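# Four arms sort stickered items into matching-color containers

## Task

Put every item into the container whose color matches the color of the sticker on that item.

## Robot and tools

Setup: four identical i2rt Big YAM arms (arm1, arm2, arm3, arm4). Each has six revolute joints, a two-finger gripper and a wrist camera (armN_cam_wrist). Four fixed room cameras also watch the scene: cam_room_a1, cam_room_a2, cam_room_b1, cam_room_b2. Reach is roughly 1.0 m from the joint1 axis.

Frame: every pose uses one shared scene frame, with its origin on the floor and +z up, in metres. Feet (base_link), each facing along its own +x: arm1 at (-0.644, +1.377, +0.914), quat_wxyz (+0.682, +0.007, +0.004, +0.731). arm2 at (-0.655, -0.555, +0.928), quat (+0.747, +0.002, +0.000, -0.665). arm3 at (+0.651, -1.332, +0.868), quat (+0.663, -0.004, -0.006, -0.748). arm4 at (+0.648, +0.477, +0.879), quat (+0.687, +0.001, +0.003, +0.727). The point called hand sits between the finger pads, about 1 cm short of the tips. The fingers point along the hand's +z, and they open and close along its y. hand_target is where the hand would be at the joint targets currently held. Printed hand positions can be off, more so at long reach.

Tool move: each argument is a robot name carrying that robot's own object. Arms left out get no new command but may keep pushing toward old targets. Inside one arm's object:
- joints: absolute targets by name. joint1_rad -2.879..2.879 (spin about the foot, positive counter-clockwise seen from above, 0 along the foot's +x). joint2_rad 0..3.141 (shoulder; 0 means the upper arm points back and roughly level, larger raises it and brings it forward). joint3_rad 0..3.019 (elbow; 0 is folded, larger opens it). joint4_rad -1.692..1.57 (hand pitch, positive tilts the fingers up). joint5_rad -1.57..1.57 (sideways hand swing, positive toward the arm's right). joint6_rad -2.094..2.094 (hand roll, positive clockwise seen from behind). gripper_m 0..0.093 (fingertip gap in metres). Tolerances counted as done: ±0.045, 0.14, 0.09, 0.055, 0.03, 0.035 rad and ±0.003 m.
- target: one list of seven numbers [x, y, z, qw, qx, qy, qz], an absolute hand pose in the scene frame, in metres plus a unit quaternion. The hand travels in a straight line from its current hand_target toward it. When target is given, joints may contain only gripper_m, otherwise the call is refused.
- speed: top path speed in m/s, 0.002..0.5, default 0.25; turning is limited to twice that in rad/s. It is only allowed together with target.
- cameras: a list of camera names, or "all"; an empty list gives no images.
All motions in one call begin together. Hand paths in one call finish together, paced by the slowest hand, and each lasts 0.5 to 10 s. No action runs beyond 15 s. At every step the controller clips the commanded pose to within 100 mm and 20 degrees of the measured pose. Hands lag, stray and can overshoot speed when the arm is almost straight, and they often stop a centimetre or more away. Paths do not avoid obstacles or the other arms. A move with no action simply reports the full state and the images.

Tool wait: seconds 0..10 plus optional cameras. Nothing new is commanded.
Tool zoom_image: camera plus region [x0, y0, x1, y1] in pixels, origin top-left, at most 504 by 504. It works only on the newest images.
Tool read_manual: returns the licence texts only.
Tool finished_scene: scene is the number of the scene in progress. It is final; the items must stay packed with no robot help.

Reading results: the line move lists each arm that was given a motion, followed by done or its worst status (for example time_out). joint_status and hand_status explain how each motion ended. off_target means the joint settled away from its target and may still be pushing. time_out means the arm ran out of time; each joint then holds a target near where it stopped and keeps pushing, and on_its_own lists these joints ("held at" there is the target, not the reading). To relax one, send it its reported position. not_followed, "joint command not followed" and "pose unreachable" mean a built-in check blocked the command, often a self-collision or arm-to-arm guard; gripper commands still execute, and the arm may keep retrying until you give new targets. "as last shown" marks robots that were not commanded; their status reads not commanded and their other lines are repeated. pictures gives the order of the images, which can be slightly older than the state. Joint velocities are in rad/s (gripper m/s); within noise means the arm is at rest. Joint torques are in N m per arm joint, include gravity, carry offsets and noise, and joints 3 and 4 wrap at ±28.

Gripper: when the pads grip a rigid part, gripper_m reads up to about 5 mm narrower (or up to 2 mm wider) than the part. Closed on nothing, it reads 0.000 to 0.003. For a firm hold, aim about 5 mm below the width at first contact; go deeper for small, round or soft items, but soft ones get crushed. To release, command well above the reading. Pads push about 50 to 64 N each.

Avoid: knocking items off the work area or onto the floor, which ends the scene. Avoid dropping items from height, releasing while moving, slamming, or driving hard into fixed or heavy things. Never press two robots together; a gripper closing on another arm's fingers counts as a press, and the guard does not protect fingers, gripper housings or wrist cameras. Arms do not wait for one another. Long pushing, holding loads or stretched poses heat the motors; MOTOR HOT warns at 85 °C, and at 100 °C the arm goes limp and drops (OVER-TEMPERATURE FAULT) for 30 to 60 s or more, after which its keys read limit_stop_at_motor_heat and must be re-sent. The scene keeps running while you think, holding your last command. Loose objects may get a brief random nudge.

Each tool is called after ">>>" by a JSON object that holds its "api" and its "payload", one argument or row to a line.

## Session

>>> {"api": "move", "payload": {
  "arm1": {"joints":{"joint1_rad":1.6,"joint2_rad":1.536,"joint3_rad":1.33,"joint4_rad":-0.65,"joint5_rad":0,"joint6_rad":0}},
  "arm2": {"joints":{"joint1_rad":-1.6,"joint2_rad":1.536,"joint3_rad":1.33,"joint4_rad":-0.65,"joint5_rad":0,"joint6_rad":0}},
  "arm3": {"joints":{"joint1_rad":1.7,"joint2_rad":1.536,"joint3_rad":1.33,"joint4_rad":-0.65,"joint5_rad":0,"joint6_rad":0}},
  "arm4": {"joints":{"joint1_rad":-1.62,"joint2_rad":1.536,"joint3_rad":1.33,"joint4_rad":-0.65,"joint5_rad":0,"joint6_rad":0}}
}}

Scene clock: 1.93 s.
Joint torques (N m): arm1=[-2.67 -13.51 13.01 1.91 0.04 -0.04] | arm2=[1.38 -15.5 11.59 2.67 -0.03 -0.08] | arm3=[0.91 -17.32 9.83 1.72 0.12 -0.09] | arm4=[1.32 -18.14 9.92 1.55 0.03 0.16]
Motor temperatures (°C): arm1=[20 23 26 23 21 21 21] | arm2=[23 24 26 22 22 20 23] | arm3=[24 23 23 23 24 23 23] | arm4=[22 21 23 22 24 21 24]
Heat: arm1: hottest joint3_rad 26 °C; arm2: hottest joint3_rad 26 °C; arm3: hottest joint1_rad 24 °C; arm4: hottest joint5_rad 24 °C.
move: arm1 done; arm2 done; arm3 done; arm4 done
Joint velocities: within noise
arm1.joint_positions: joint1_rad=+1.610 joint2_rad=+1.553 joint3_rad=+1.313 joint4_rad=-0.666 joint5_rad=-0.002 joint6_rad=+0.007 gripper_m=+0.09398
arm1.joint_status: all done
arm1.hand: x=-1.2435 y=+1.3117 z=+1.1473 quat_wxyz=(+0.018, +0.942, +0.049, -0.333) (m; scene frame)
arm1.hand_target: x=-1.2499 y=+1.3171 z=+1.1693 quat_wxyz=(+0.016, +0.933, +0.046, -0.357) (m; scene frame)
arm1.hand_status: not commanded
arm2.joint_positions: joint1_rad=-1.609 joint2_rad=+1.528 joint3_rad=+1.332 joint4_rad=-0.665 joint5_rad=+0.000 joint6_rad=+0.015 gripper_m=+0.09399
arm2.joint_status: all done
arm2.hand: x=-1.2633 y=-0.6038 z=+1.1759 quat_wxyz=(-0.015, -0.938, -0.031, +0.346) (m; scene frame)
arm2.hand_target: x=-1.2663 y=-0.6094 z=+1.1727 quat_wxyz=(-0.014, -0.936, -0.042, +0.349) (m; scene frame)
arm2.hand_status: not commanded
arm3.joint_positions: joint1_rad=+1.701 joint2_rad=+1.549 joint3_rad=+1.327 joint4_rad=-0.661 joint5_rad=-0.002 joint6_rad=+0.005 gripper_m=+0.09398
arm3.joint_status: all done
arm3.hand: x=+1.2623 y=-1.3228 z=+1.1029 quat_wxyz=(-0.338, +0.004, -0.941, +0.003) (m; scene frame)
arm3.hand_target: x=+1.2637 y=-1.3237 z=+1.1139 quat_wxyz=(-0.350, +0.006, -0.937, +0.005) (m; scene frame)
arm3.hand_status: not commanded
arm4.joint_positions: joint1_rad=-1.627 joint2_rad=+1.554 joint3_rad=+1.317 joint4_rad=-0.665 joint5_rad=+0.001 joint6_rad=-0.012 gripper_m=+0.09398
arm4.joint_status: all done
arm4.hand: x=+1.2575 y=+0.4778 z=+1.1020 quat_wxyz=(-0.326, +0.006, -0.945, +0.004) (m; scene frame)
arm4.hand_target: x=+1.2621 y=+0.4821 z=+1.1221 quat_wxyz=(-0.348, +0.004, -0.938, +0.000) (m; scene frame)
arm4.hand_status: not commanded
pictures: arm1_cam_wrist, arm2_cam_wrist, arm3_cam_wrist, arm4_cam_wrist, cam_room_a1, cam_room_a2, cam_room_b1, cam_room_b2
Images, in order (width x height): arm1_cam_wrist 672x504, arm2_cam_wrist 672x504, arm3_cam_wrist 672x504, arm4_cam_wrist 672x504, cam_room_a1 672x504, cam_room_a2 672x504, cam_room_b1 672x504, cam_room_b2 672x504.

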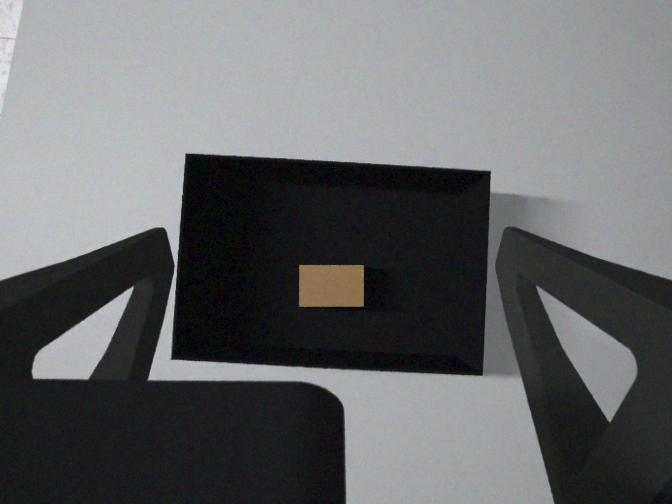

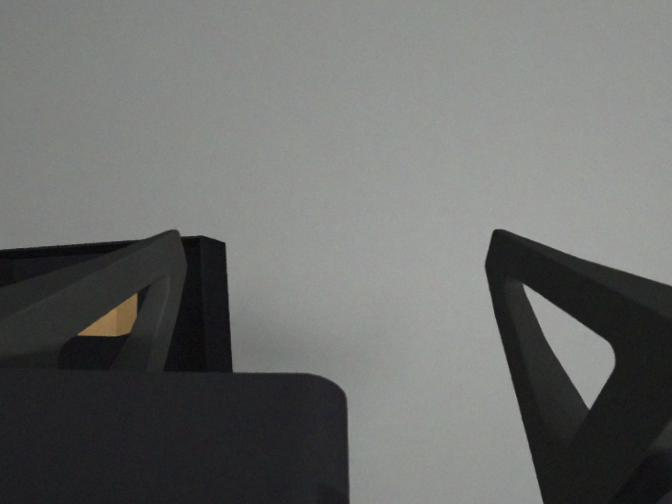

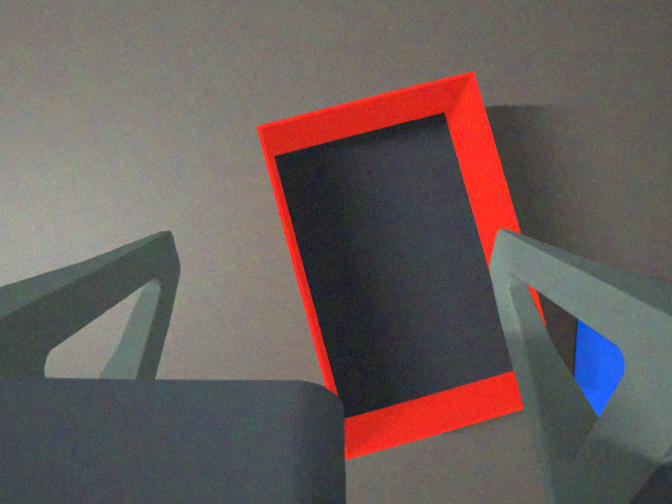

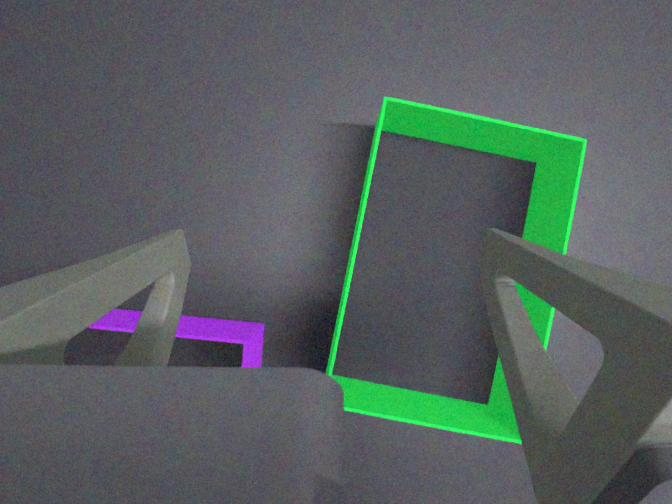

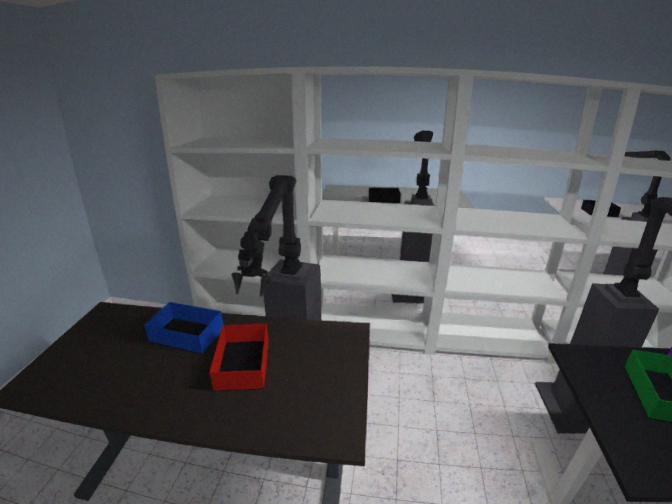

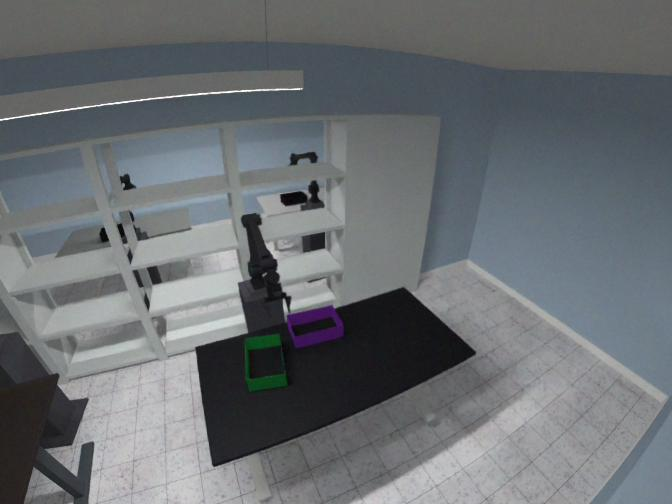

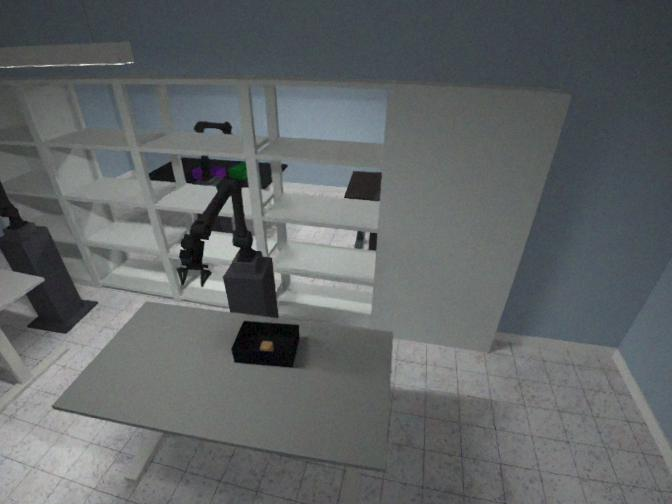

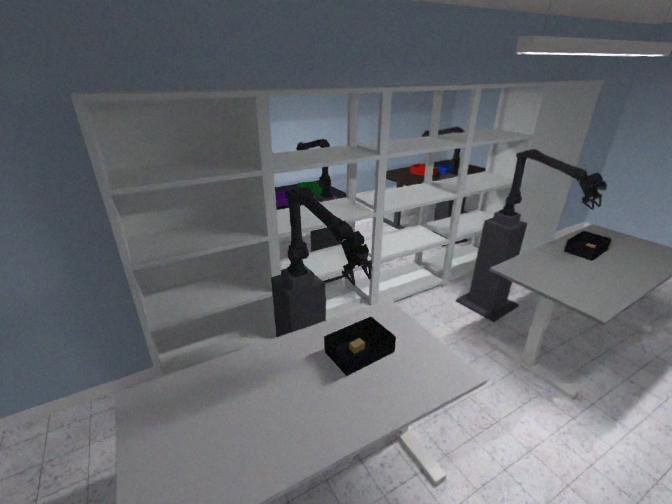

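>>> {"api": "move", "payload": {
  "arm2": {"joints":{"joint1_rad":-1.2}},
  "arm3": {"joints":{"joint1_rad":-1.98,"joint2_rad":0.6,"joint3_rad":0.9,"joint4_rad":-0.6}},
  "arm4": {"joints":{"joint1_rad":0.915,"joint2_rad":0.6,"joint3_rad":0.9,"joint4_rad":-0.6}},
  "cameras": ["arm1_cam_wrist","arm2_cam_wrist","cam_room_b1","cam_room_b2"]
}}

>>> {"api": "zoom_image", "payload": {
  "camera": "cam_room_b1",
  "region": [230, 315, 310, 375]
}}

>>> {"api": "zoom_image", "payload": {
  "camera": "cam_room_b2",
  "region": [315, 310, 405, 380]
}}

>>> {"api": "zoom_image", "payload": {
  "camera": "arm1_cam_wrist",
  "region": [240, 220, 440, 350]
}}

Scene clock: 13.23 s.
Joint torques (N m): arm1=[-3.02 -12.86 12.98 2.04 0.08 -0.07] | arm2=[0.73 -15.5 11.54 2.69 0.05 -0.05] | arm3=[0.56 -1.73 9.84 2.18 -0.1 -0.1] | arm4=[0.85 -0.85 9.48 1.76 0.2 0.16]
Motor temperatures (°C): arm1=[20 23 28 23 21 21 21] | arm2=[23 25 28 22 22 20 23] | arm3=[24 23 24 23 24 23 23] | arm4=[22 22 25 22 24 21 24]
Heat: arm1: hottest joint3_rad 28 °C; arm2: hottest joint3_rad 28 °C; arm3: hottest joint1_rad 24 °C; arm4: hottest joint3_rad 25 °C.
move: arm2 done; arm3 done; arm4 done
Joint velocities: within noise
arm1: as last shown
arm2.joint_positions: joint1_rad=-1.199 joint2_rad=+1.528 joint3_rad=+1.332 joint4_rad=-0.665 joint5_rad=-0.001 joint6_rad=+0.012 gripper_m=+0.09399
arm2.joint_status: all done
arm2.hand: x=-1.1940 y=-0.8420 z=+1.1753 quat_wxyz=(-0.085, -0.912, -0.222, +0.335) (m; scene frame)
arm2.hand_target: x=-1.1973 y=-0.8430 z=+1.1720 quat_wxyz=(-0.083, -0.910, -0.227, +0.338) (m; scene frame)
arm2.hand_status: not commanded
arm3.joint_positions: joint1_rad=-1.970 joint2_rad=+0.605 joint3_rad=+0.902 joint4_rad=-0.608 joint5_rad=+0.002 joint6_rad=+0.005 gripper_m=+0.09402
arm3.joint_status: all done
arm3.hand: x=+0.3469 y=-1.1508 z=+1.3025 quat_wxyz=(+0.146, -0.781, +0.214, +0.568) (m; scene frame)
arm3.hand_target: x=+0.3490 y=-1.1486 z=+1.3046 quat_wxyz=(+0.150, -0.778, +0.215, +0.571) (m; scene frame)
arm3.hand_status: not commanded
arm4.joint_positions: joint1_rad=+0.913 joint2_rad=+0.598 joint3_rad=+0.899 joint4_rad=-0.611 joint5_rad=-0.003 joint6_rad=-0.011 gripper_m=+0.09401
arm4.joint_status: all done
arm4.hand: x=+0.3628 y=+0.6758 z=+1.3172 quat_wxyz=(-0.175, +0.772, -0.235, -0.564) (m; scene frame)
arm4.hand_target: x=+0.3616 y=+0.6765 z=+1.3196 quat_wxyz=(-0.173, +0.768, -0.239, -0.568) (m; scene frame)
arm4.hand_status: not commanded
pictures: arm1_cam_wrist, arm2_cam_wrist, cam_room_b1, cam_room_b2
Images, in order (width x height): arm1_cam_wrist 672x504, arm2_cam_wrist 672x504, cam_room_b1 672x504, cam_room_b2 672x504.

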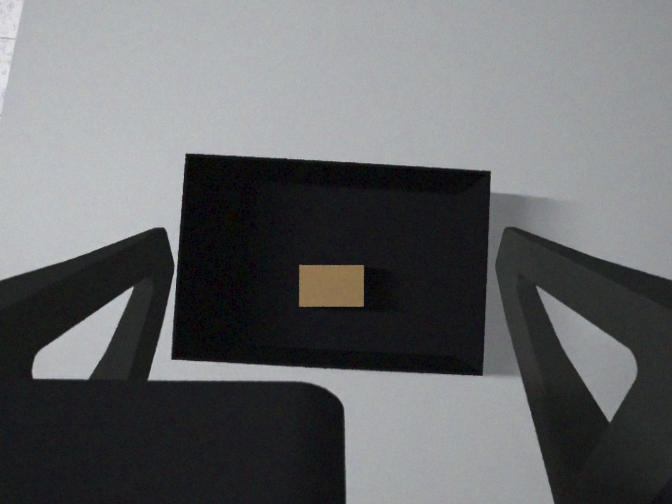

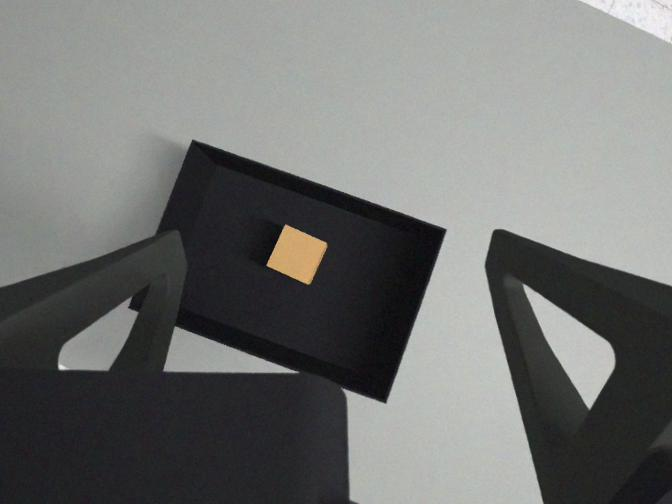

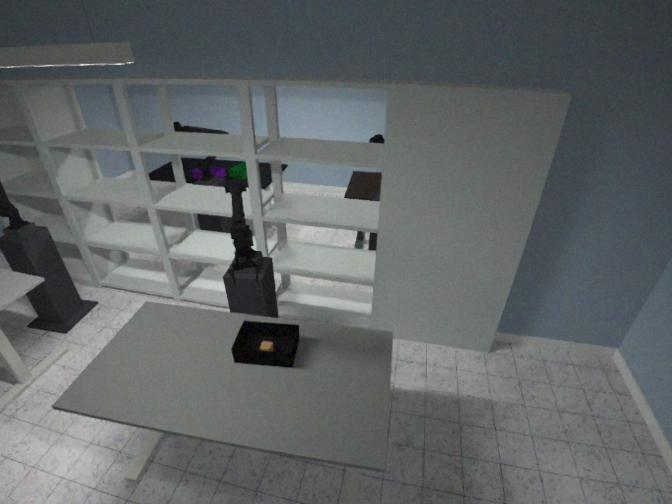

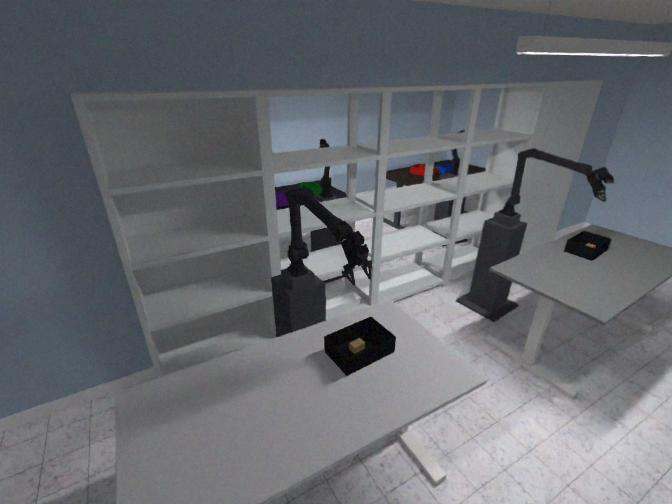

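Scaled by 6.300.

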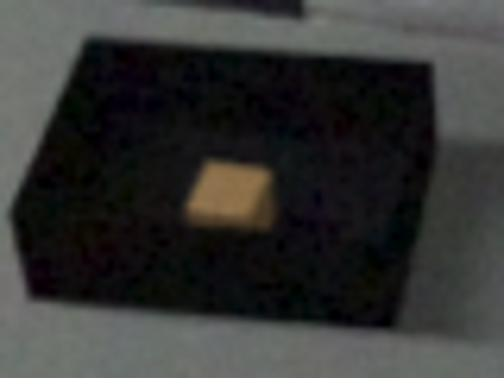

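Scaled by 5.600.

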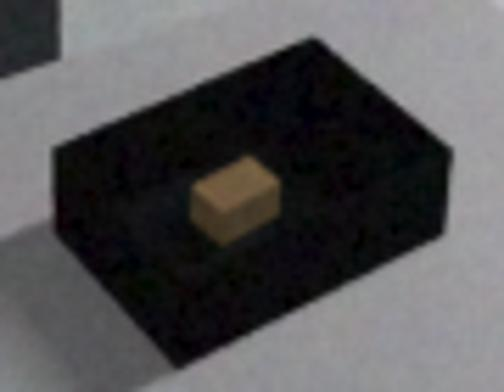

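Scaled by 2.520.

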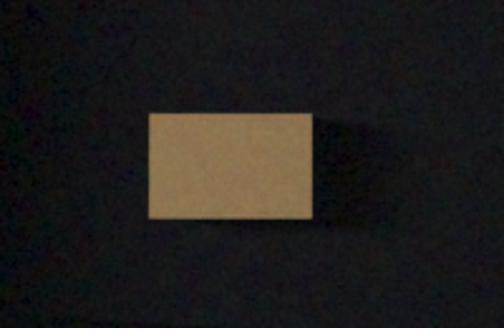

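>>> {"api": "move", "payload": {
  "arm1": {"target":[-1.237,1.306,0.84,0,0.7443,-0.6678,0],"speed":0.4},
  "arm2": {"target":[-1.205,-0.902,0.84,0,0.9986,0.0523,0],"speed":0.4},
  "cameras": ["arm1_cam_wrist","arm2_cam_wrist"]
}}

Scene clock: 60.47 s.
Joint torques (N m): arm1=[-1.9 -16.44 12.16 -0.03 0.06 0.09] | arm2=[1.44 -21.95 12.9 0.17 -0.13 0.22] | arm3=[0.56 -1.79 9.84 2.14 -0.09 -0.1] | arm4=[1.14 -1.2 9.47 1.91 0.21 0.16]
Motor temperatures (°C): arm1=[20 24 32 23 21 21 21] | arm2=[23 26 32 22 22 20 23] | arm3=[24 23 27 23 24 23 23] | arm4=[22 22 32 22 24 21 24]
Heat: arm1: hottest joint3_rad 32 °C; arm2: hottest joint3_rad 32 °C; arm3: hottest joint3_rad 27 °C; arm4: hottest joint3_rad 32 °C.
move: arm1 off_target; arm2 off_target
Joint velocities: within noise
arm1.joint_positions: joint1_rad=+1.629 joint2_rad=+2.187 joint3_rad=+1.485 joint4_rad=-0.917 joint5_rad=-0.003 joint6_rad=+1.574 gripper_m=+0.09398
arm1.joint_status: not commanded
arm1.hand: x=-1.2165 y=+1.3046 z=+0.8289 quat_wxyz=(-0.013, +0.749, -0.662, +0.010) (m; scene frame)
arm1.hand_target: x=-1.2363 y=+1.3062 z=+0.8405 quat_wxyz=(+0.000, +0.744, -0.668, +0.000) (m; scene frame)
arm1.hand_status: off_target (0.023 m and 2.1 deg from the pose sent, 0.307 m and 96.1 deg at the start)
arm2.joint_positions: joint1_rad=-1.134 joint2_rad=+2.279 joint3_rad=+1.692 joint4_rad=-0.990 joint5_rad=+0.002 joint6_rad=+0.444 gripper_m=+0.09399
arm2.joint_status: not commanded
arm2.hand: x=-1.1964 y=-0.8891 z=+0.8407 quat_wxyz=(+0.004, -0.998, -0.055, -0.003) (m; scene frame)
arm2.hand_target: x=-1.2044 y=-0.9016 z=+0.8402 quat_wxyz=(+0.000, -0.999, -0.052, +0.000) (m; scene frame)
arm2.hand_status: off_target (0.016 m and 0.7 deg from the pose sent, 0.341 m and 45.6 deg at the start)
arm3, arm4: as last shown
pictures: arm1_cam_wrist, arm2_cam_wrist
Images, in order (width x height): arm1_cam_wrist 672x504, arm2_cam_wrist 672x504.

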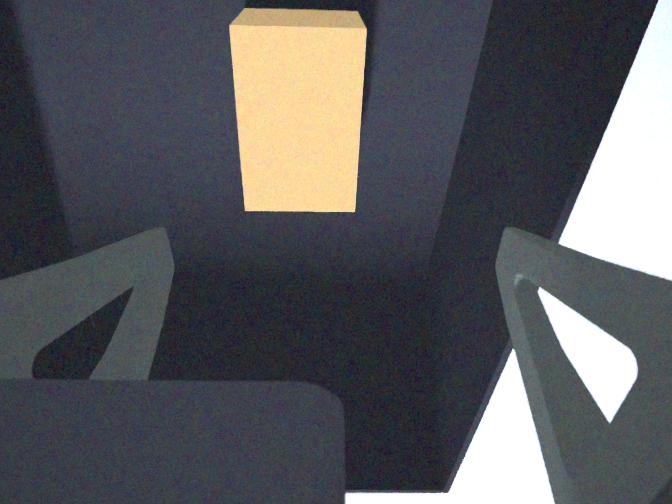

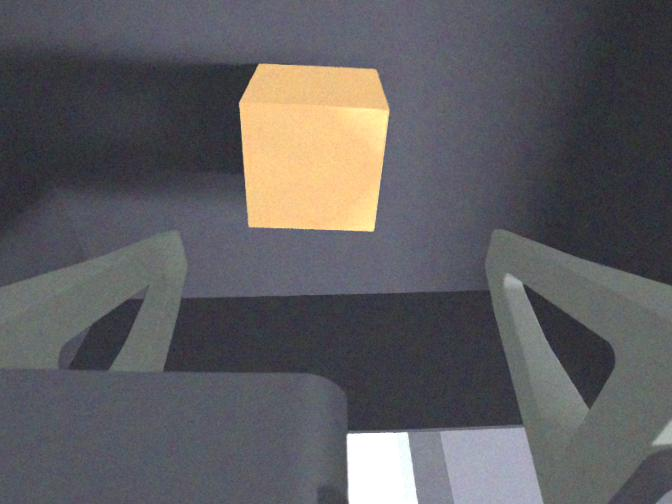

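>>> {"api": "move", "payload": {
  "arm1": {"target":[-1.247,1.324,0.755,0,0.7443,-0.6678,0],"speed":0.2},
  "arm2": {"target":[-1.21,-0.908,0.755,0,0.9986,0.0523,0],"speed":0.2},
  "cameras": ["arm1_cam_wrist","arm2_cam_wrist"]
}}

>>> {"api": "move", "payload": {
  "arm1": {"joints":{"gripper_m":0.03}},
  "arm2": {"joints":{"gripper_m":0.03}},
  "cameras": ["arm1_cam_wrist","arm2_cam_wrist"]
}}

Scene clock: 73.60 s.
Joint torques (N m): arm1=[-1.67 -17.96 10.91 0.58 0.15 -0.06] | arm2=[1.44 -23.47 11.67 1.05 -0.13 0.2] | arm3=[0.73 -1.85 9.81 2.15 -0.09 -0.11] | arm4=[0.79 -0.97 9.5 1.94 0.18 0.15]
Motor temperatures (°C): arm1=[20 25 33 23 21 21 21] | arm2=[23 26 31 22 22 20 23] | arm3=[24 23 27 23 24 23 23] | arm4=[22 22 33 22 24 21 24]
Heat: arm1: hottest joint3_rad 33 °C; arm2: hottest joint3_rad 31 °C; arm3: hottest joint3_rad 27 °C; arm4: hottest joint3_rad 33 °C.
move: arm1 off_target; arm2 off_target
Joint velocities: within noise
arm1.joint_positions: joint1_rad=+1.596 joint2_rad=+2.355 joint3_rad=+1.522 joint4_rad=-0.805 joint5_rad=-0.004 joint6_rad=+1.559 gripper_m=+0.09398
arm1.joint_status: not commanded
arm1.hand: x=-1.2212 y=+1.3234 z=+0.7433 quat_wxyz=(-0.019, +0.743, -0.669, +0.018) (m; scene frame)
arm1.hand_target: x=-1.2460 y=+1.3241 z=+0.7558 quat_wxyz=(+0.000, +0.744, -0.668, +0.000) (m; scene frame)
arm1.hand_status: off_target (0.028 m and 3.0 deg from the pose sent, 0.082 m and 2.1 deg at the start)
arm2.joint_positions: joint1_rad=-1.130 joint2_rad=+2.442 joint3_rad=+1.740 joint4_rad=-0.902 joint5_rad=+0.001 joint6_rad=+0.447 gripper_m=+0.09399
arm2.joint_status: not commanded
arm2.hand: x=-1.1968 y=-0.8922 z=+0.7537 quat_wxyz=(+0.010, -0.998, -0.055, -0.015) (m; scene frame)
arm2.hand_target: x=-1.2092 y=-0.9078 z=+0.7557 quat_wxyz=(+0.000, -0.999, -0.052, +0.000) (m; scene frame)
arm2.hand_status: off_target (0.021 m and 2.1 deg from the pose sent, 0.089 m and 0.7 deg at the start)
arm3, arm4: as last shown
pictures: arm1_cam_wrist, arm2_cam_wrist
Images, in order (width x height): arm1_cam_wrist 672x504, arm2_cam_wrist 672x504.

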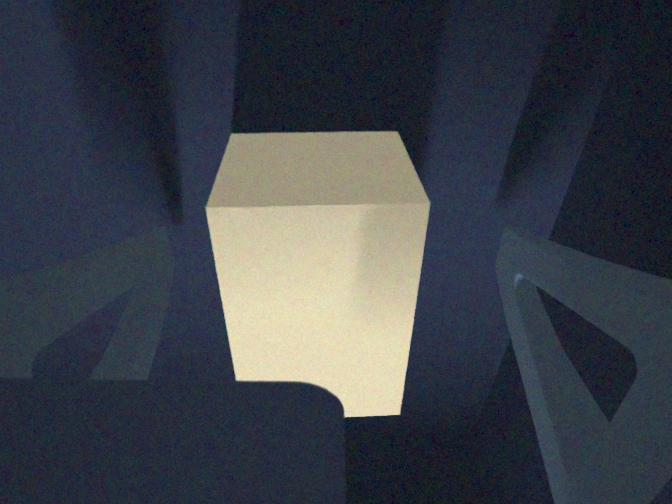

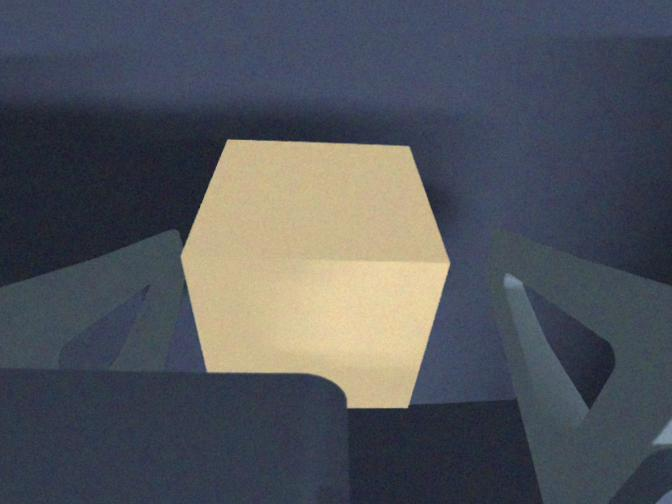

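Scene clock: 74.23 s.
Joint torques (N m): arm1=[-2.67 -17.96 10.67 0.68 0.12 -0.03] | arm2=[1.55 -23.53 11.6 1.02 -0.07 0.2] | arm3=[0.62 -1.61 9.87 2.18 -0.09 -0.1] | arm4=[1.26 -0.38 9.55 1.92 0.22 0.12]
Motor temperatures (°C): arm1=[20 25 33 23 21 21 21] | arm2=[23 26 31 22 22 20 23] | arm3=[24 23 27 23 24 23 23] | arm4=[22 22 33 22 24 21 24]
Heat: arm1: hottest joint3_rad 33 °C; arm2: hottest joint3_rad 31 °C; arm3: hottest joint3_rad 27 °C; arm4: hottest joint3_rad 33 °C.
move: arm1 off_target; arm2 off_target
Joint velocities: within noise
arm1.joint_positions: joint1_rad=+1.596 joint2_rad=+2.355 joint3_rad=+1.523 joint4_rad=-0.805 joint5_rad=-0.004 joint6_rad=+1.559 gripper_m=+0.04410
arm1.joint_status: gripper_m off_target (ended at +0.04413, target +0.03000)
arm1.hand: x=-1.2220 y=+1.3233 z=+0.7436 quat_wxyz=(-0.019, +0.743, -0.668, +0.017) (m; scene frame)
arm1.hand_target: x=-1.2461 y=+1.3241 z=+0.7558 quat_wxyz=(+0.000, +0.744, -0.668, +0.000) (m; scene frame)
arm1.hand_status: not commanded
arm2.joint_positions: joint1_rad=-1.130 joint2_rad=+2.442 joint3_rad=+1.741 joint4_rad=-0.902 joint5_rad=+0.000 joint6_rad=+0.449 gripper_m=+0.05299
arm2.joint_status: gripper_m off_target (ended at +0.05302, target +0.03000)
arm2.hand: x=-1.1971 y=-0.8926 z=+0.7539 quat_wxyz=(+0.009, -0.998, -0.055, -0.015) (m; scene frame)
arm2.hand_target: x=-1.2094 y=-0.9077 z=+0.7557 quat_wxyz=(+0.000, -0.999, -0.052, +0.000) (m; scene frame)
arm2.hand_status: not commanded
arm3, arm4: as last shown
pictures: arm1_cam_wrist, arm2_cam_wrist
Images, in order (width x height): arm1_cam_wrist 672x504, arm2_cam_wrist 672x504.

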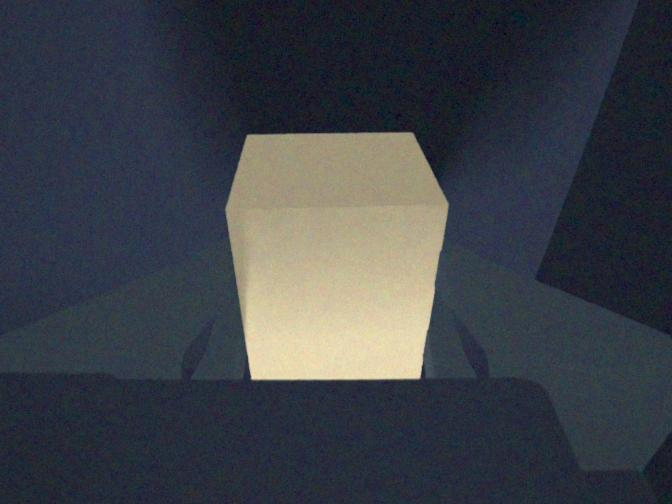

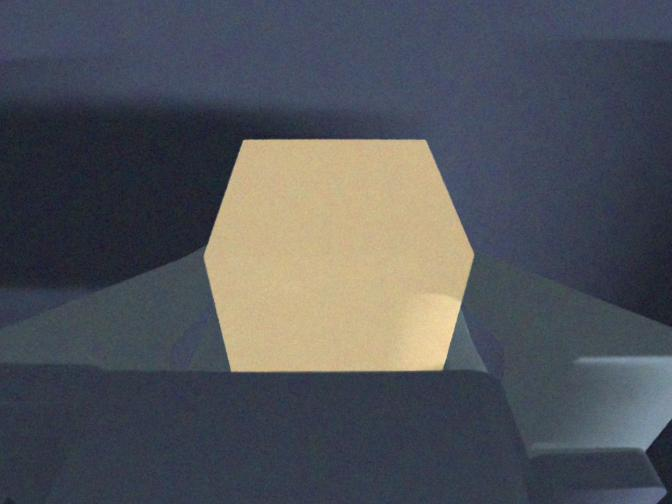

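>>> {"api": "move", "payload": {
  "arm1": {"target":[-1.222,1.323,1.0,0,0.7443,-0.6678,0],"speed":0.4},
  "arm2": {"target":[-1.197,-0.893,1.0,0,0.9986,0.0523,0],"speed":0.4},
  "cameras": []
}}

>>> {"api": "move", "payload": {
  "arm1": {"joints":{"joint2_rad":0.7,"joint3_rad":1.3,"joint4_rad":-1.2,"joint6_rad":0}},
  "arm2": {"joints":{"joint2_rad":0.7,"joint3_rad":1.3,"joint4_rad":-1.2,"joint6_rad":0}},
  "cameras": ["arm1_cam_wrist","arm2_cam_wrist","cam_room_a1","cam_room_a2","cam_room_b1","cam_room_b2"]
}}

Scene clock: 79.73 s.
Joint torques (N m): arm1=[-1.73 -14.92 13.15 -0.13 0.12 0] | arm2=[0.73 -20.95 12.93 0.14 -0.05 0.1] | arm3=[0.56 -1.9 9.84 2.13 -0.09 -0.11] | arm4=[1.32 -1.49 9.5 1.84 0.23 0.18]
Motor temperatures (°C): arm1=[20 25 33 23 21 21 21] | arm2=[23 26 32 22 22 20 23] | arm3=[24 23 28 23 24 23 23] | arm4=[22 22 33 22 24 21 24]
Heat: arm1: hottest joint3_rad 33 °C; arm2: hottest joint3_rad 32 °C; arm3: hottest joint3_rad 28 °C; arm4: hottest joint3_rad 33 °C.
move: arm1 off_target; arm2 done
Joint velocities: within noise
arm1.joint_positions: joint1_rad=+1.596 joint2_rad=+1.947 joint3_rad=+1.567 joint4_rad=-1.226 joint5_rad=-0.004 joint6_rad=+1.559 gripper_m=+0.04410
arm1.joint_status: not commanded
arm1.hand: x=-1.2101 y=+1.3234 z=+0.9909 quat_wxyz=(-0.007, +0.744, -0.669, +0.007) (m; scene frame)
arm1.hand_target: x=-1.2217 y=+1.3230 z=+1.0001 quat_wxyz=(+0.000, +0.744, -0.668, +0.000) (m; scene frame)
arm1.hand_status: off_target (0.015 m and 1.1 deg from the pose sent, 0.256 m and 2.9 deg at the start)
arm2.joint_positions: joint1_rad=-1.130 joint2_rad=+2.070 joint3_rad=+1.784 joint4_rad=-1.281 joint5_rad=+0.000 joint6_rad=+0.449 gripper_m=+0.05299
arm2.joint_status: not commanded
arm2.hand: x=-1.1902 y=-0.8888 z=+1.0010 quat_wxyz=(+0.000, -0.999, -0.055, +0.001) (m; scene frame)
arm2.hand_target: x=-1.1968 y=-0.8928 z=+1.0000 quat_wxyz=(+0.000, -0.999, -0.052, +0.000) (m; scene frame)
arm2.hand_status: done (0.008 m and 0.3 deg from the pose sent, 0.246 m and 2.1 deg at the start)
arm3, arm4: as last shown
pictures: none
No camera images: "cameras" was empty.

Scene clock: 81.63 s.
Joint torques (N m): arm1=[-1.79 2.08 11.44 1.63 0.01 -0.07] | arm2=[0.62 -1.49 9.66 2.63 -0.1 -0.09] | arm3=[0.56 -1.73 9.87 2.17 -0.08 -0.11] | arm4=[0.85 -1.26 9.5 1.85 0.2 0.15]
Motor temperatures (°C): arm1=[20 25 33 23 21 21 21] | arm2=[23 26 32 22 22 20 23] | arm3=[24 23 28 23 24 23 23] | arm4=[22 22 33 22 24 21 24]
Heat: arm1: hottest joint3_rad 33 °C; arm2: hottest joint3_rad 32 °C; arm3: hottest joint3_rad 28 °C; arm4: hottest joint3_rad 33 °C.
move: arm1 done; arm2 done
Joint velocities: within noise
arm1.joint_positions: joint1_rad=+1.596 joint2_rad=+0.697 joint3_rad=+1.285 joint4_rad=-1.202 joint5_rad=-0.004 joint6_rad=+0.008 gripper_m=+0.04410
arm1.joint_status: all done
arm1.hand: x=-0.9303 y=+1.3481 z=+1.4130 quat_wxyz=(+0.024, +0.883, +0.040, -0.466) (m; scene frame)
arm1.hand_target: x=-0.9304 y=+1.3483 z=+1.4205 quat_wxyz=(+0.022, +0.880, +0.043, -0.473) (m; scene frame)
arm1.hand_status: not commanded
arm2.joint_positions: joint1_rad=-1.130 joint2_rad=+0.697 joint3_rad=+1.309 joint4_rad=-1.206 joint5_rad=+0.000 joint6_rad=+0.014 gripper_m=+0.05300
arm2.joint_status: all done
arm2.hand: x=-0.9052 y=-0.7119 z=+1.4335 quat_wxyz=(-0.131, -0.851, -0.238, +0.449) (m; scene frame)
arm2.hand_target: x=-0.9073 y=-0.7133 z=+1.4293 quat_wxyz=(-0.128, -0.851, -0.244, +0.447) (m; scene frame)
arm2.hand_status: not commanded
arm3, arm4: as last shown
pictures: arm1_cam_wrist, arm2_cam_wrist, cam_room_a1, cam_room_a2, cam_room_b1, cam_room_b2
Images, in order (width x height): arm1_cam_wrist 672x504, arm2_cam_wrist 672x504, cam_room_a1 672x504, cam_room_a2 672x504, cam_room_b1 672x504, cam_room_b2 672x504.

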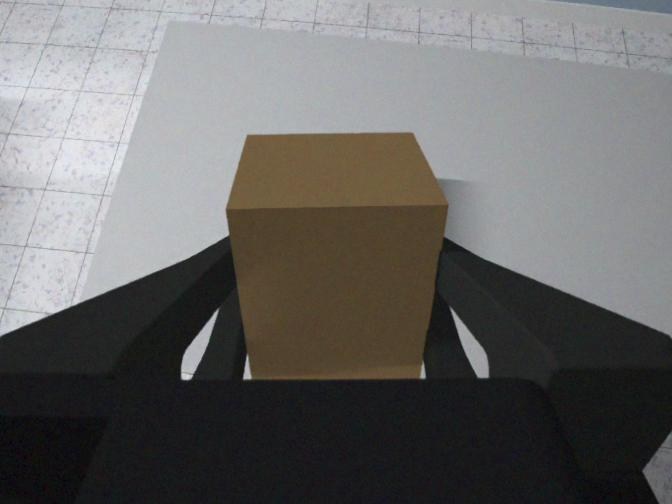

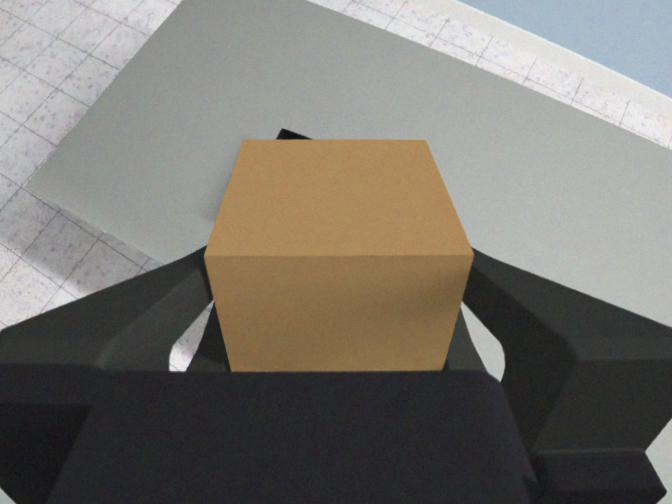

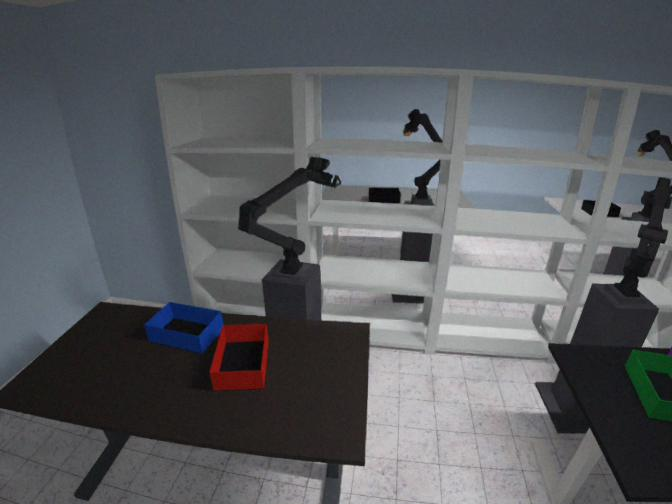

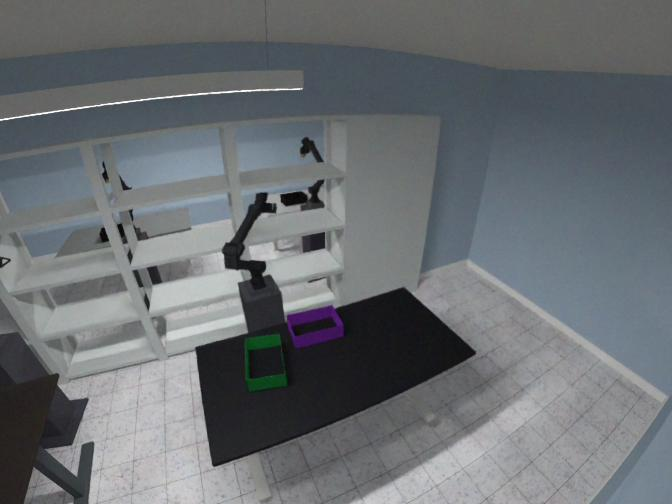

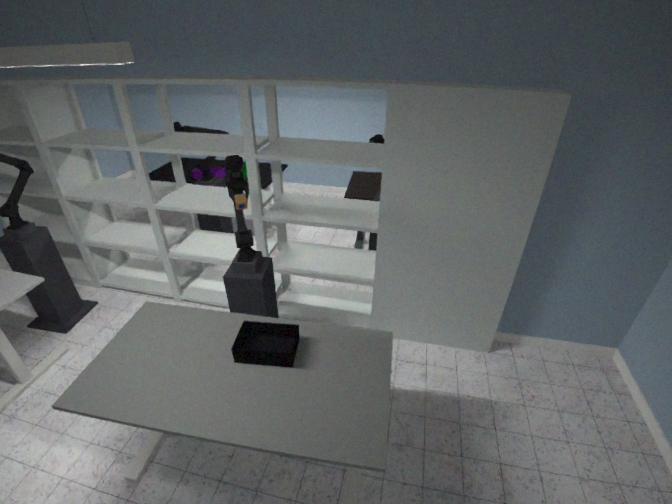

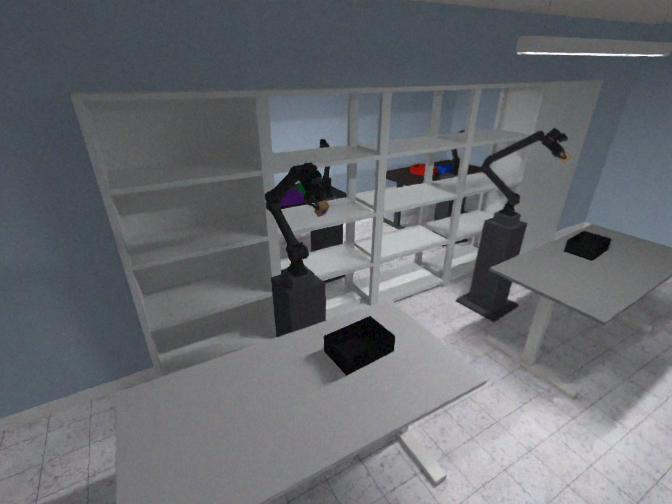

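Checking the held items in the room cameras.

>>> {"api": "zoom_image", "payload": {
  "camera": "cam_room_b1",
  "region": [215, 170, 265, 220]
}}

>>> {"api": "zoom_image", "payload": {
  "camera": "cam_room_b2",
  "region": [295, 185, 345, 235]
}}

>>> {"api": "zoom_image", "payload": {
  "camera": "cam_room_b2",
  "region": [540, 130, 590, 180]
}}

>>> {"api": "zoom_image", "payload": {
  "camera": "cam_room_a1",
  "region": [390, 110, 440, 160]
}}

>>> {"api": "zoom_image", "payload": {
  "camera": "cam_room_a1",
  "region": [622, 130, 672, 180]
}}

>>> {"api": "zoom_image", "payload": {
  "camera": "cam_room_a2",
  "region": [285, 130, 335, 180]
}}

>>> {"api": "zoom_image", "payload": {
  "camera": "cam_room_a2",
  "region": [85, 155, 135, 205]
}}

Scaled by 10.080.

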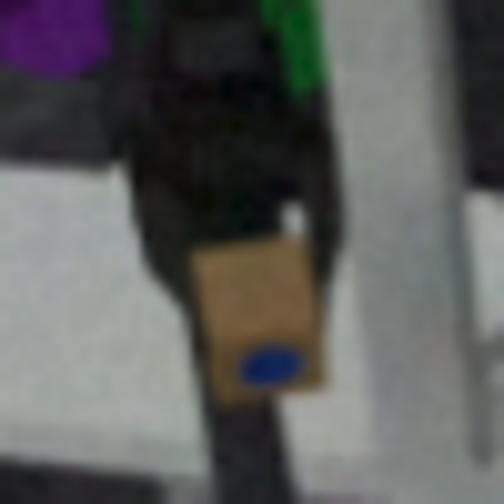

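Scaled by 10.080.

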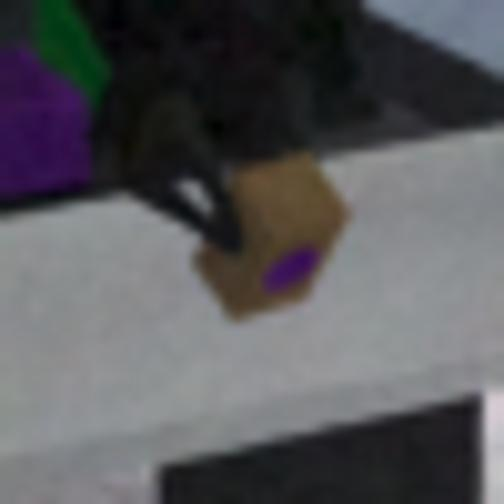

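Scaled by 10.080.

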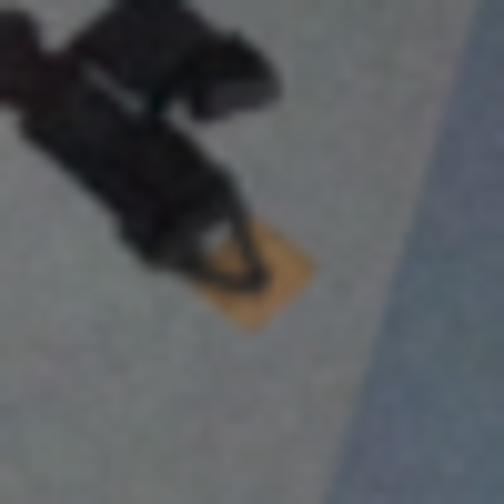

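Scaled by 10.080.

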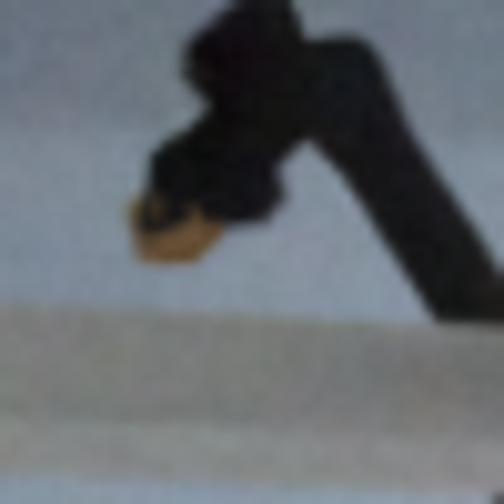

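Scaled by 10.080.

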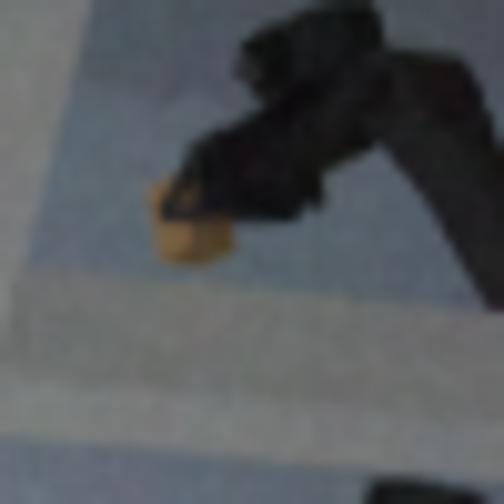

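Scaled by 10.080.

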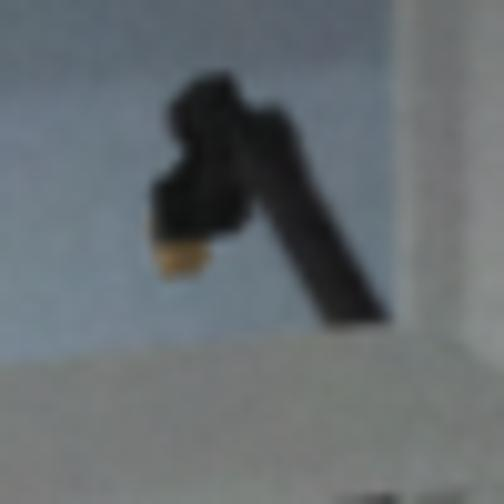

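Scaled by 10.080.

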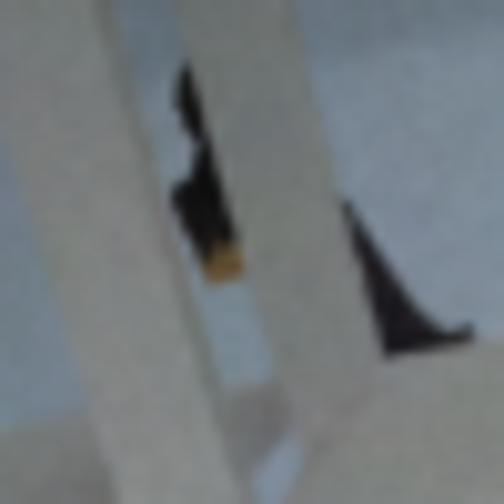

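>>> {"api": "move", "payload": {
  "arm1": {"joints":{"joint1_rad":-2.26}},
  "arm2": {"joints":{"joint1_rad":0.927}},
  "cameras": []
}}

>>> {"api": "move", "payload": {
  "arm1": {"target":[-0.304,1.130,1.10,0.6363,0.2296,0.7067,-0.2068],"speed":0.4},
  "arm2": {"target":[-0.292,-0.766,1.10,0.646,0.1936,0.7175,-0.1743],"speed":0.4},
  "arm3": {"target":[0.274,-1.105,1.09,0.1759,-0.7271,0.2023,0.632],"speed":0.4},
  "arm4": {"target":[0.2846,0.725,1.09,0.1935,-0.7211,0.2226,0.6268],"speed":0.4},
  "cameras": ["arm1_cam_wrist","arm2_cam_wrist"]
}}

Scene clock: 105.07 s.
Joint torques (N m): arm1=[-2.9 0.85 11.63 1.61 -0.04 -0.02] | arm2=[1.08 -1.14 9.63 2.63 0.04 -0.06] | arm3=[0.62 -1.61 9.85 2.14 -0.09 -0.11] | arm4=[1.44 -1.14 9.61 1.81 0.18 0.21]
Motor temperatures (°C): arm1=[20 25 32 23 21 21 22] | arm2=[23 26 32 22 22 20 24] | arm3=[24 23 28 23 24 23 23] | arm4=[22 21 34 22 24 21 24]
Heat: arm1: hottest joint3_rad 32 °C; arm2: hottest joint3_rad 32 °C; arm3: hottest joint3_rad 28 °C; arm4: hottest joint3_rad 34 °C.
move: arm1 done; arm2 done
Joint velocities: within noise
arm1.joint_positions: joint1_rad=-2.253 joint2_rad=+0.705 joint3_rad=+1.285 joint4_rad=-1.202 joint5_rad=-0.002 joint6_rad=+0.006 gripper_m=+0.04430
arm1.joint_status: all done
arm1.hand: x=-0.3923 y=+1.2041 z=+1.4022 quat_wxyz=(-0.429, -0.270, -0.851, +0.137) (m; scene frame)
arm1.hand_target: x=-0.3950 y=+1.2041 z=+1.4117 quat_wxyz=(-0.438, -0.269, -0.846, +0.142) (m; scene frame)
arm1.hand_status: not commanded
arm2.joint_positions: joint1_rad=+0.923 joint2_rad=+0.697 joint3_rad=+1.309 joint4_rad=-1.206 joint5_rad=-0.003 joint6_rad=+0.013 gripper_m=+0.05298
arm2.joint_status: all done
arm2.hand: x=-0.4030 y=-0.7054 z=+1.4344 quat_wxyz=(-0.454, -0.238, -0.851, +0.117) (m; scene frame)
arm2.hand_target: x=-0.4003 y=-0.7059 z=+1.4302 quat_wxyz=(-0.451, -0.231, -0.854, +0.119) (m; scene frame)
arm2.hand_status: not commanded
arm3, arm4: as last shown
pictures: none
No camera images: "cameras" was empty.

Scene clock: 106.87 s.
Joint torques (N m): arm1=[-2.49 -3.43 8.96 2.71 -0.01 0.03] | arm2=[1.38 -6.59 7.79 3.67 0.12 -0.08] | arm3=[0.73 -6.3 8.21 2.61 0.11 -0.13] | arm4=[1.55 -6.53 7.8 2.15 0.21 0.11]
Motor temperatures (°C): arm1=[20 25 32 23 21 21 22] | arm2=[23 25 32 22 22 20 24] | arm3=[24 23 28 23 24 23 23] | arm4=[22 21 34 22 24 21 24]
Heat: arm1: hottest joint3_rad 32 °C; arm2: hottest joint3_rad 32 °C; arm3: hottest joint3_rad 28 °C; arm4: hottest joint3_rad 34 °C.
move: arm1 off_target; arm2 done; arm3 done; arm4 done
Joint velocities: within noise
arm1.joint_positions: joint1_rad=-2.261 joint2_rad=+1.125 joint3_rad=+0.262 joint4_rad=+0.734 joint5_rad=-0.004 joint6_rad=+0.006 gripper_m=+0.04430
arm1.joint_status: not commanded
arm1.hand: x=-0.3041 y=+1.1358 z=+1.0873 quat_wxyz=(-0.623, -0.230, -0.720, +0.200) (m; scene frame)
arm1.hand_target: x=-0.3041 y=+1.1302 z=+1.1000 quat_wxyz=(-0.636, -0.230, -0.707, +0.207) (m; scene frame)
arm1.hand_status: off_target (0.014 m and 2.3 deg from the pose sent, 0.323 m and 30.5 deg at the start)
arm2.joint_positions: joint1_rad=+0.925 joint2_rad=+1.204 joint3_rad=+0.263 joint4_rad=+0.817 joint5_rad=+0.004 joint6_rad=+0.012 gripper_m=+0.05298
arm2.joint_status: not commanded
arm2.hand: x=-0.2929 y=-0.7691 z=+1.0968 quat_wxyz=(-0.640, -0.203, -0.722, +0.169) (m; scene frame)
arm2.hand_target: x=-0.2921 y=-0.7661 z=+1.1001 quat_wxyz=(-0.646, -0.194, -0.718, +0.174) (m; scene frame)
arm2.hand_status: done (0.005 m and 1.5 deg from the pose sent, 0.358 m and 28.0 deg at the start)
arm3.joint_positions: joint1_rad=-1.970 joint2_rad=+1.048 joint3_rad=+0.387 joint4_rad=+0.506 joint5_rad=+0.014 joint6_rad=-0.002 gripper_m=+0.09402
arm3.joint_status: not commanded
arm3.hand: x=+0.2717 y=-1.1083 z=+1.0836 quat_wxyz=(+0.168, -0.735, +0.203, +0.625) (m; scene frame)
arm3.hand_target: x=+0.2739 y=-1.1051 z=+1.0900 quat_wxyz=(+0.176, -0.727, +0.202, +0.632) (m; scene frame)
arm3.hand_status: done (0.008 m and 1.5 deg from the pose sent, 0.229 m and 10.3 deg at the start)
arm4.joint_positions: joint1_rad=+0.915 joint2_rad=+1.097 joint3_rad=+0.365 joint4_rad=+0.561 joint5_rad=+0.004 joint6_rad=-0.011 gripper_m=+0.09401
arm4.joint_status: not commanded
arm4.hand: x=+0.2877 y=+0.7259 z=+1.0805 quat_wxyz=(-0.193, +0.731, -0.224, -0.615) (m; scene frame)
arm4.hand_target: x=+0.2847 y=+0.7249 z=+1.0900 quat_wxyz=(-0.193, +0.721, -0.223, -0.627) (m; scene frame)
arm4.hand_status: done (0.010 m and 1.8 deg from the pose sent, 0.245 m and 9.6 deg at the start)
pictures: arm1_cam_wrist, arm2_cam_wrist
Images, in order (width x height): arm1_cam_wrist 672x504, arm2_cam_wrist 672x504.

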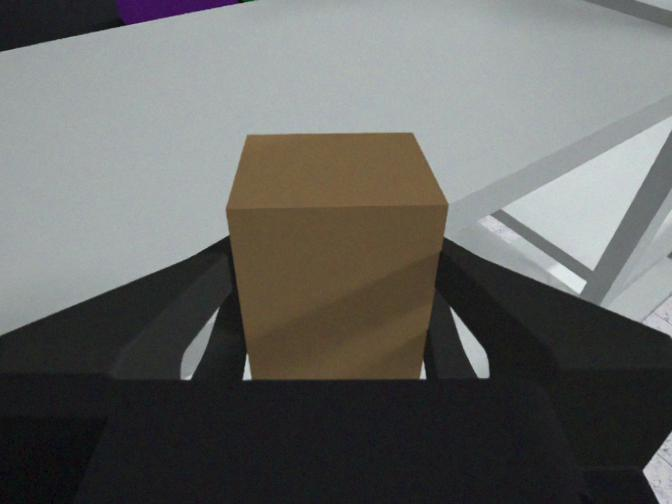

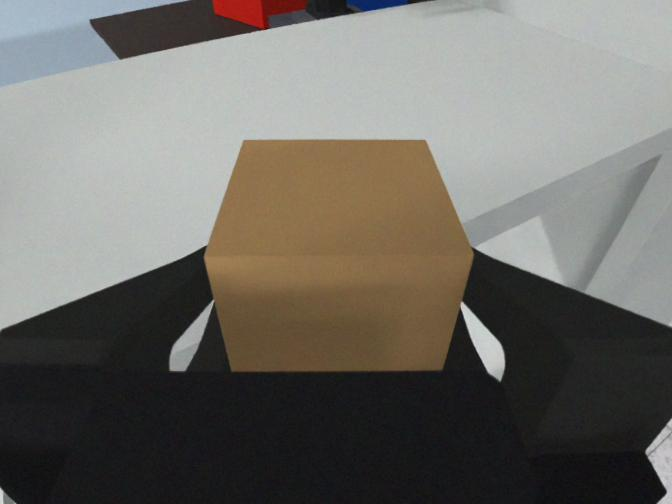

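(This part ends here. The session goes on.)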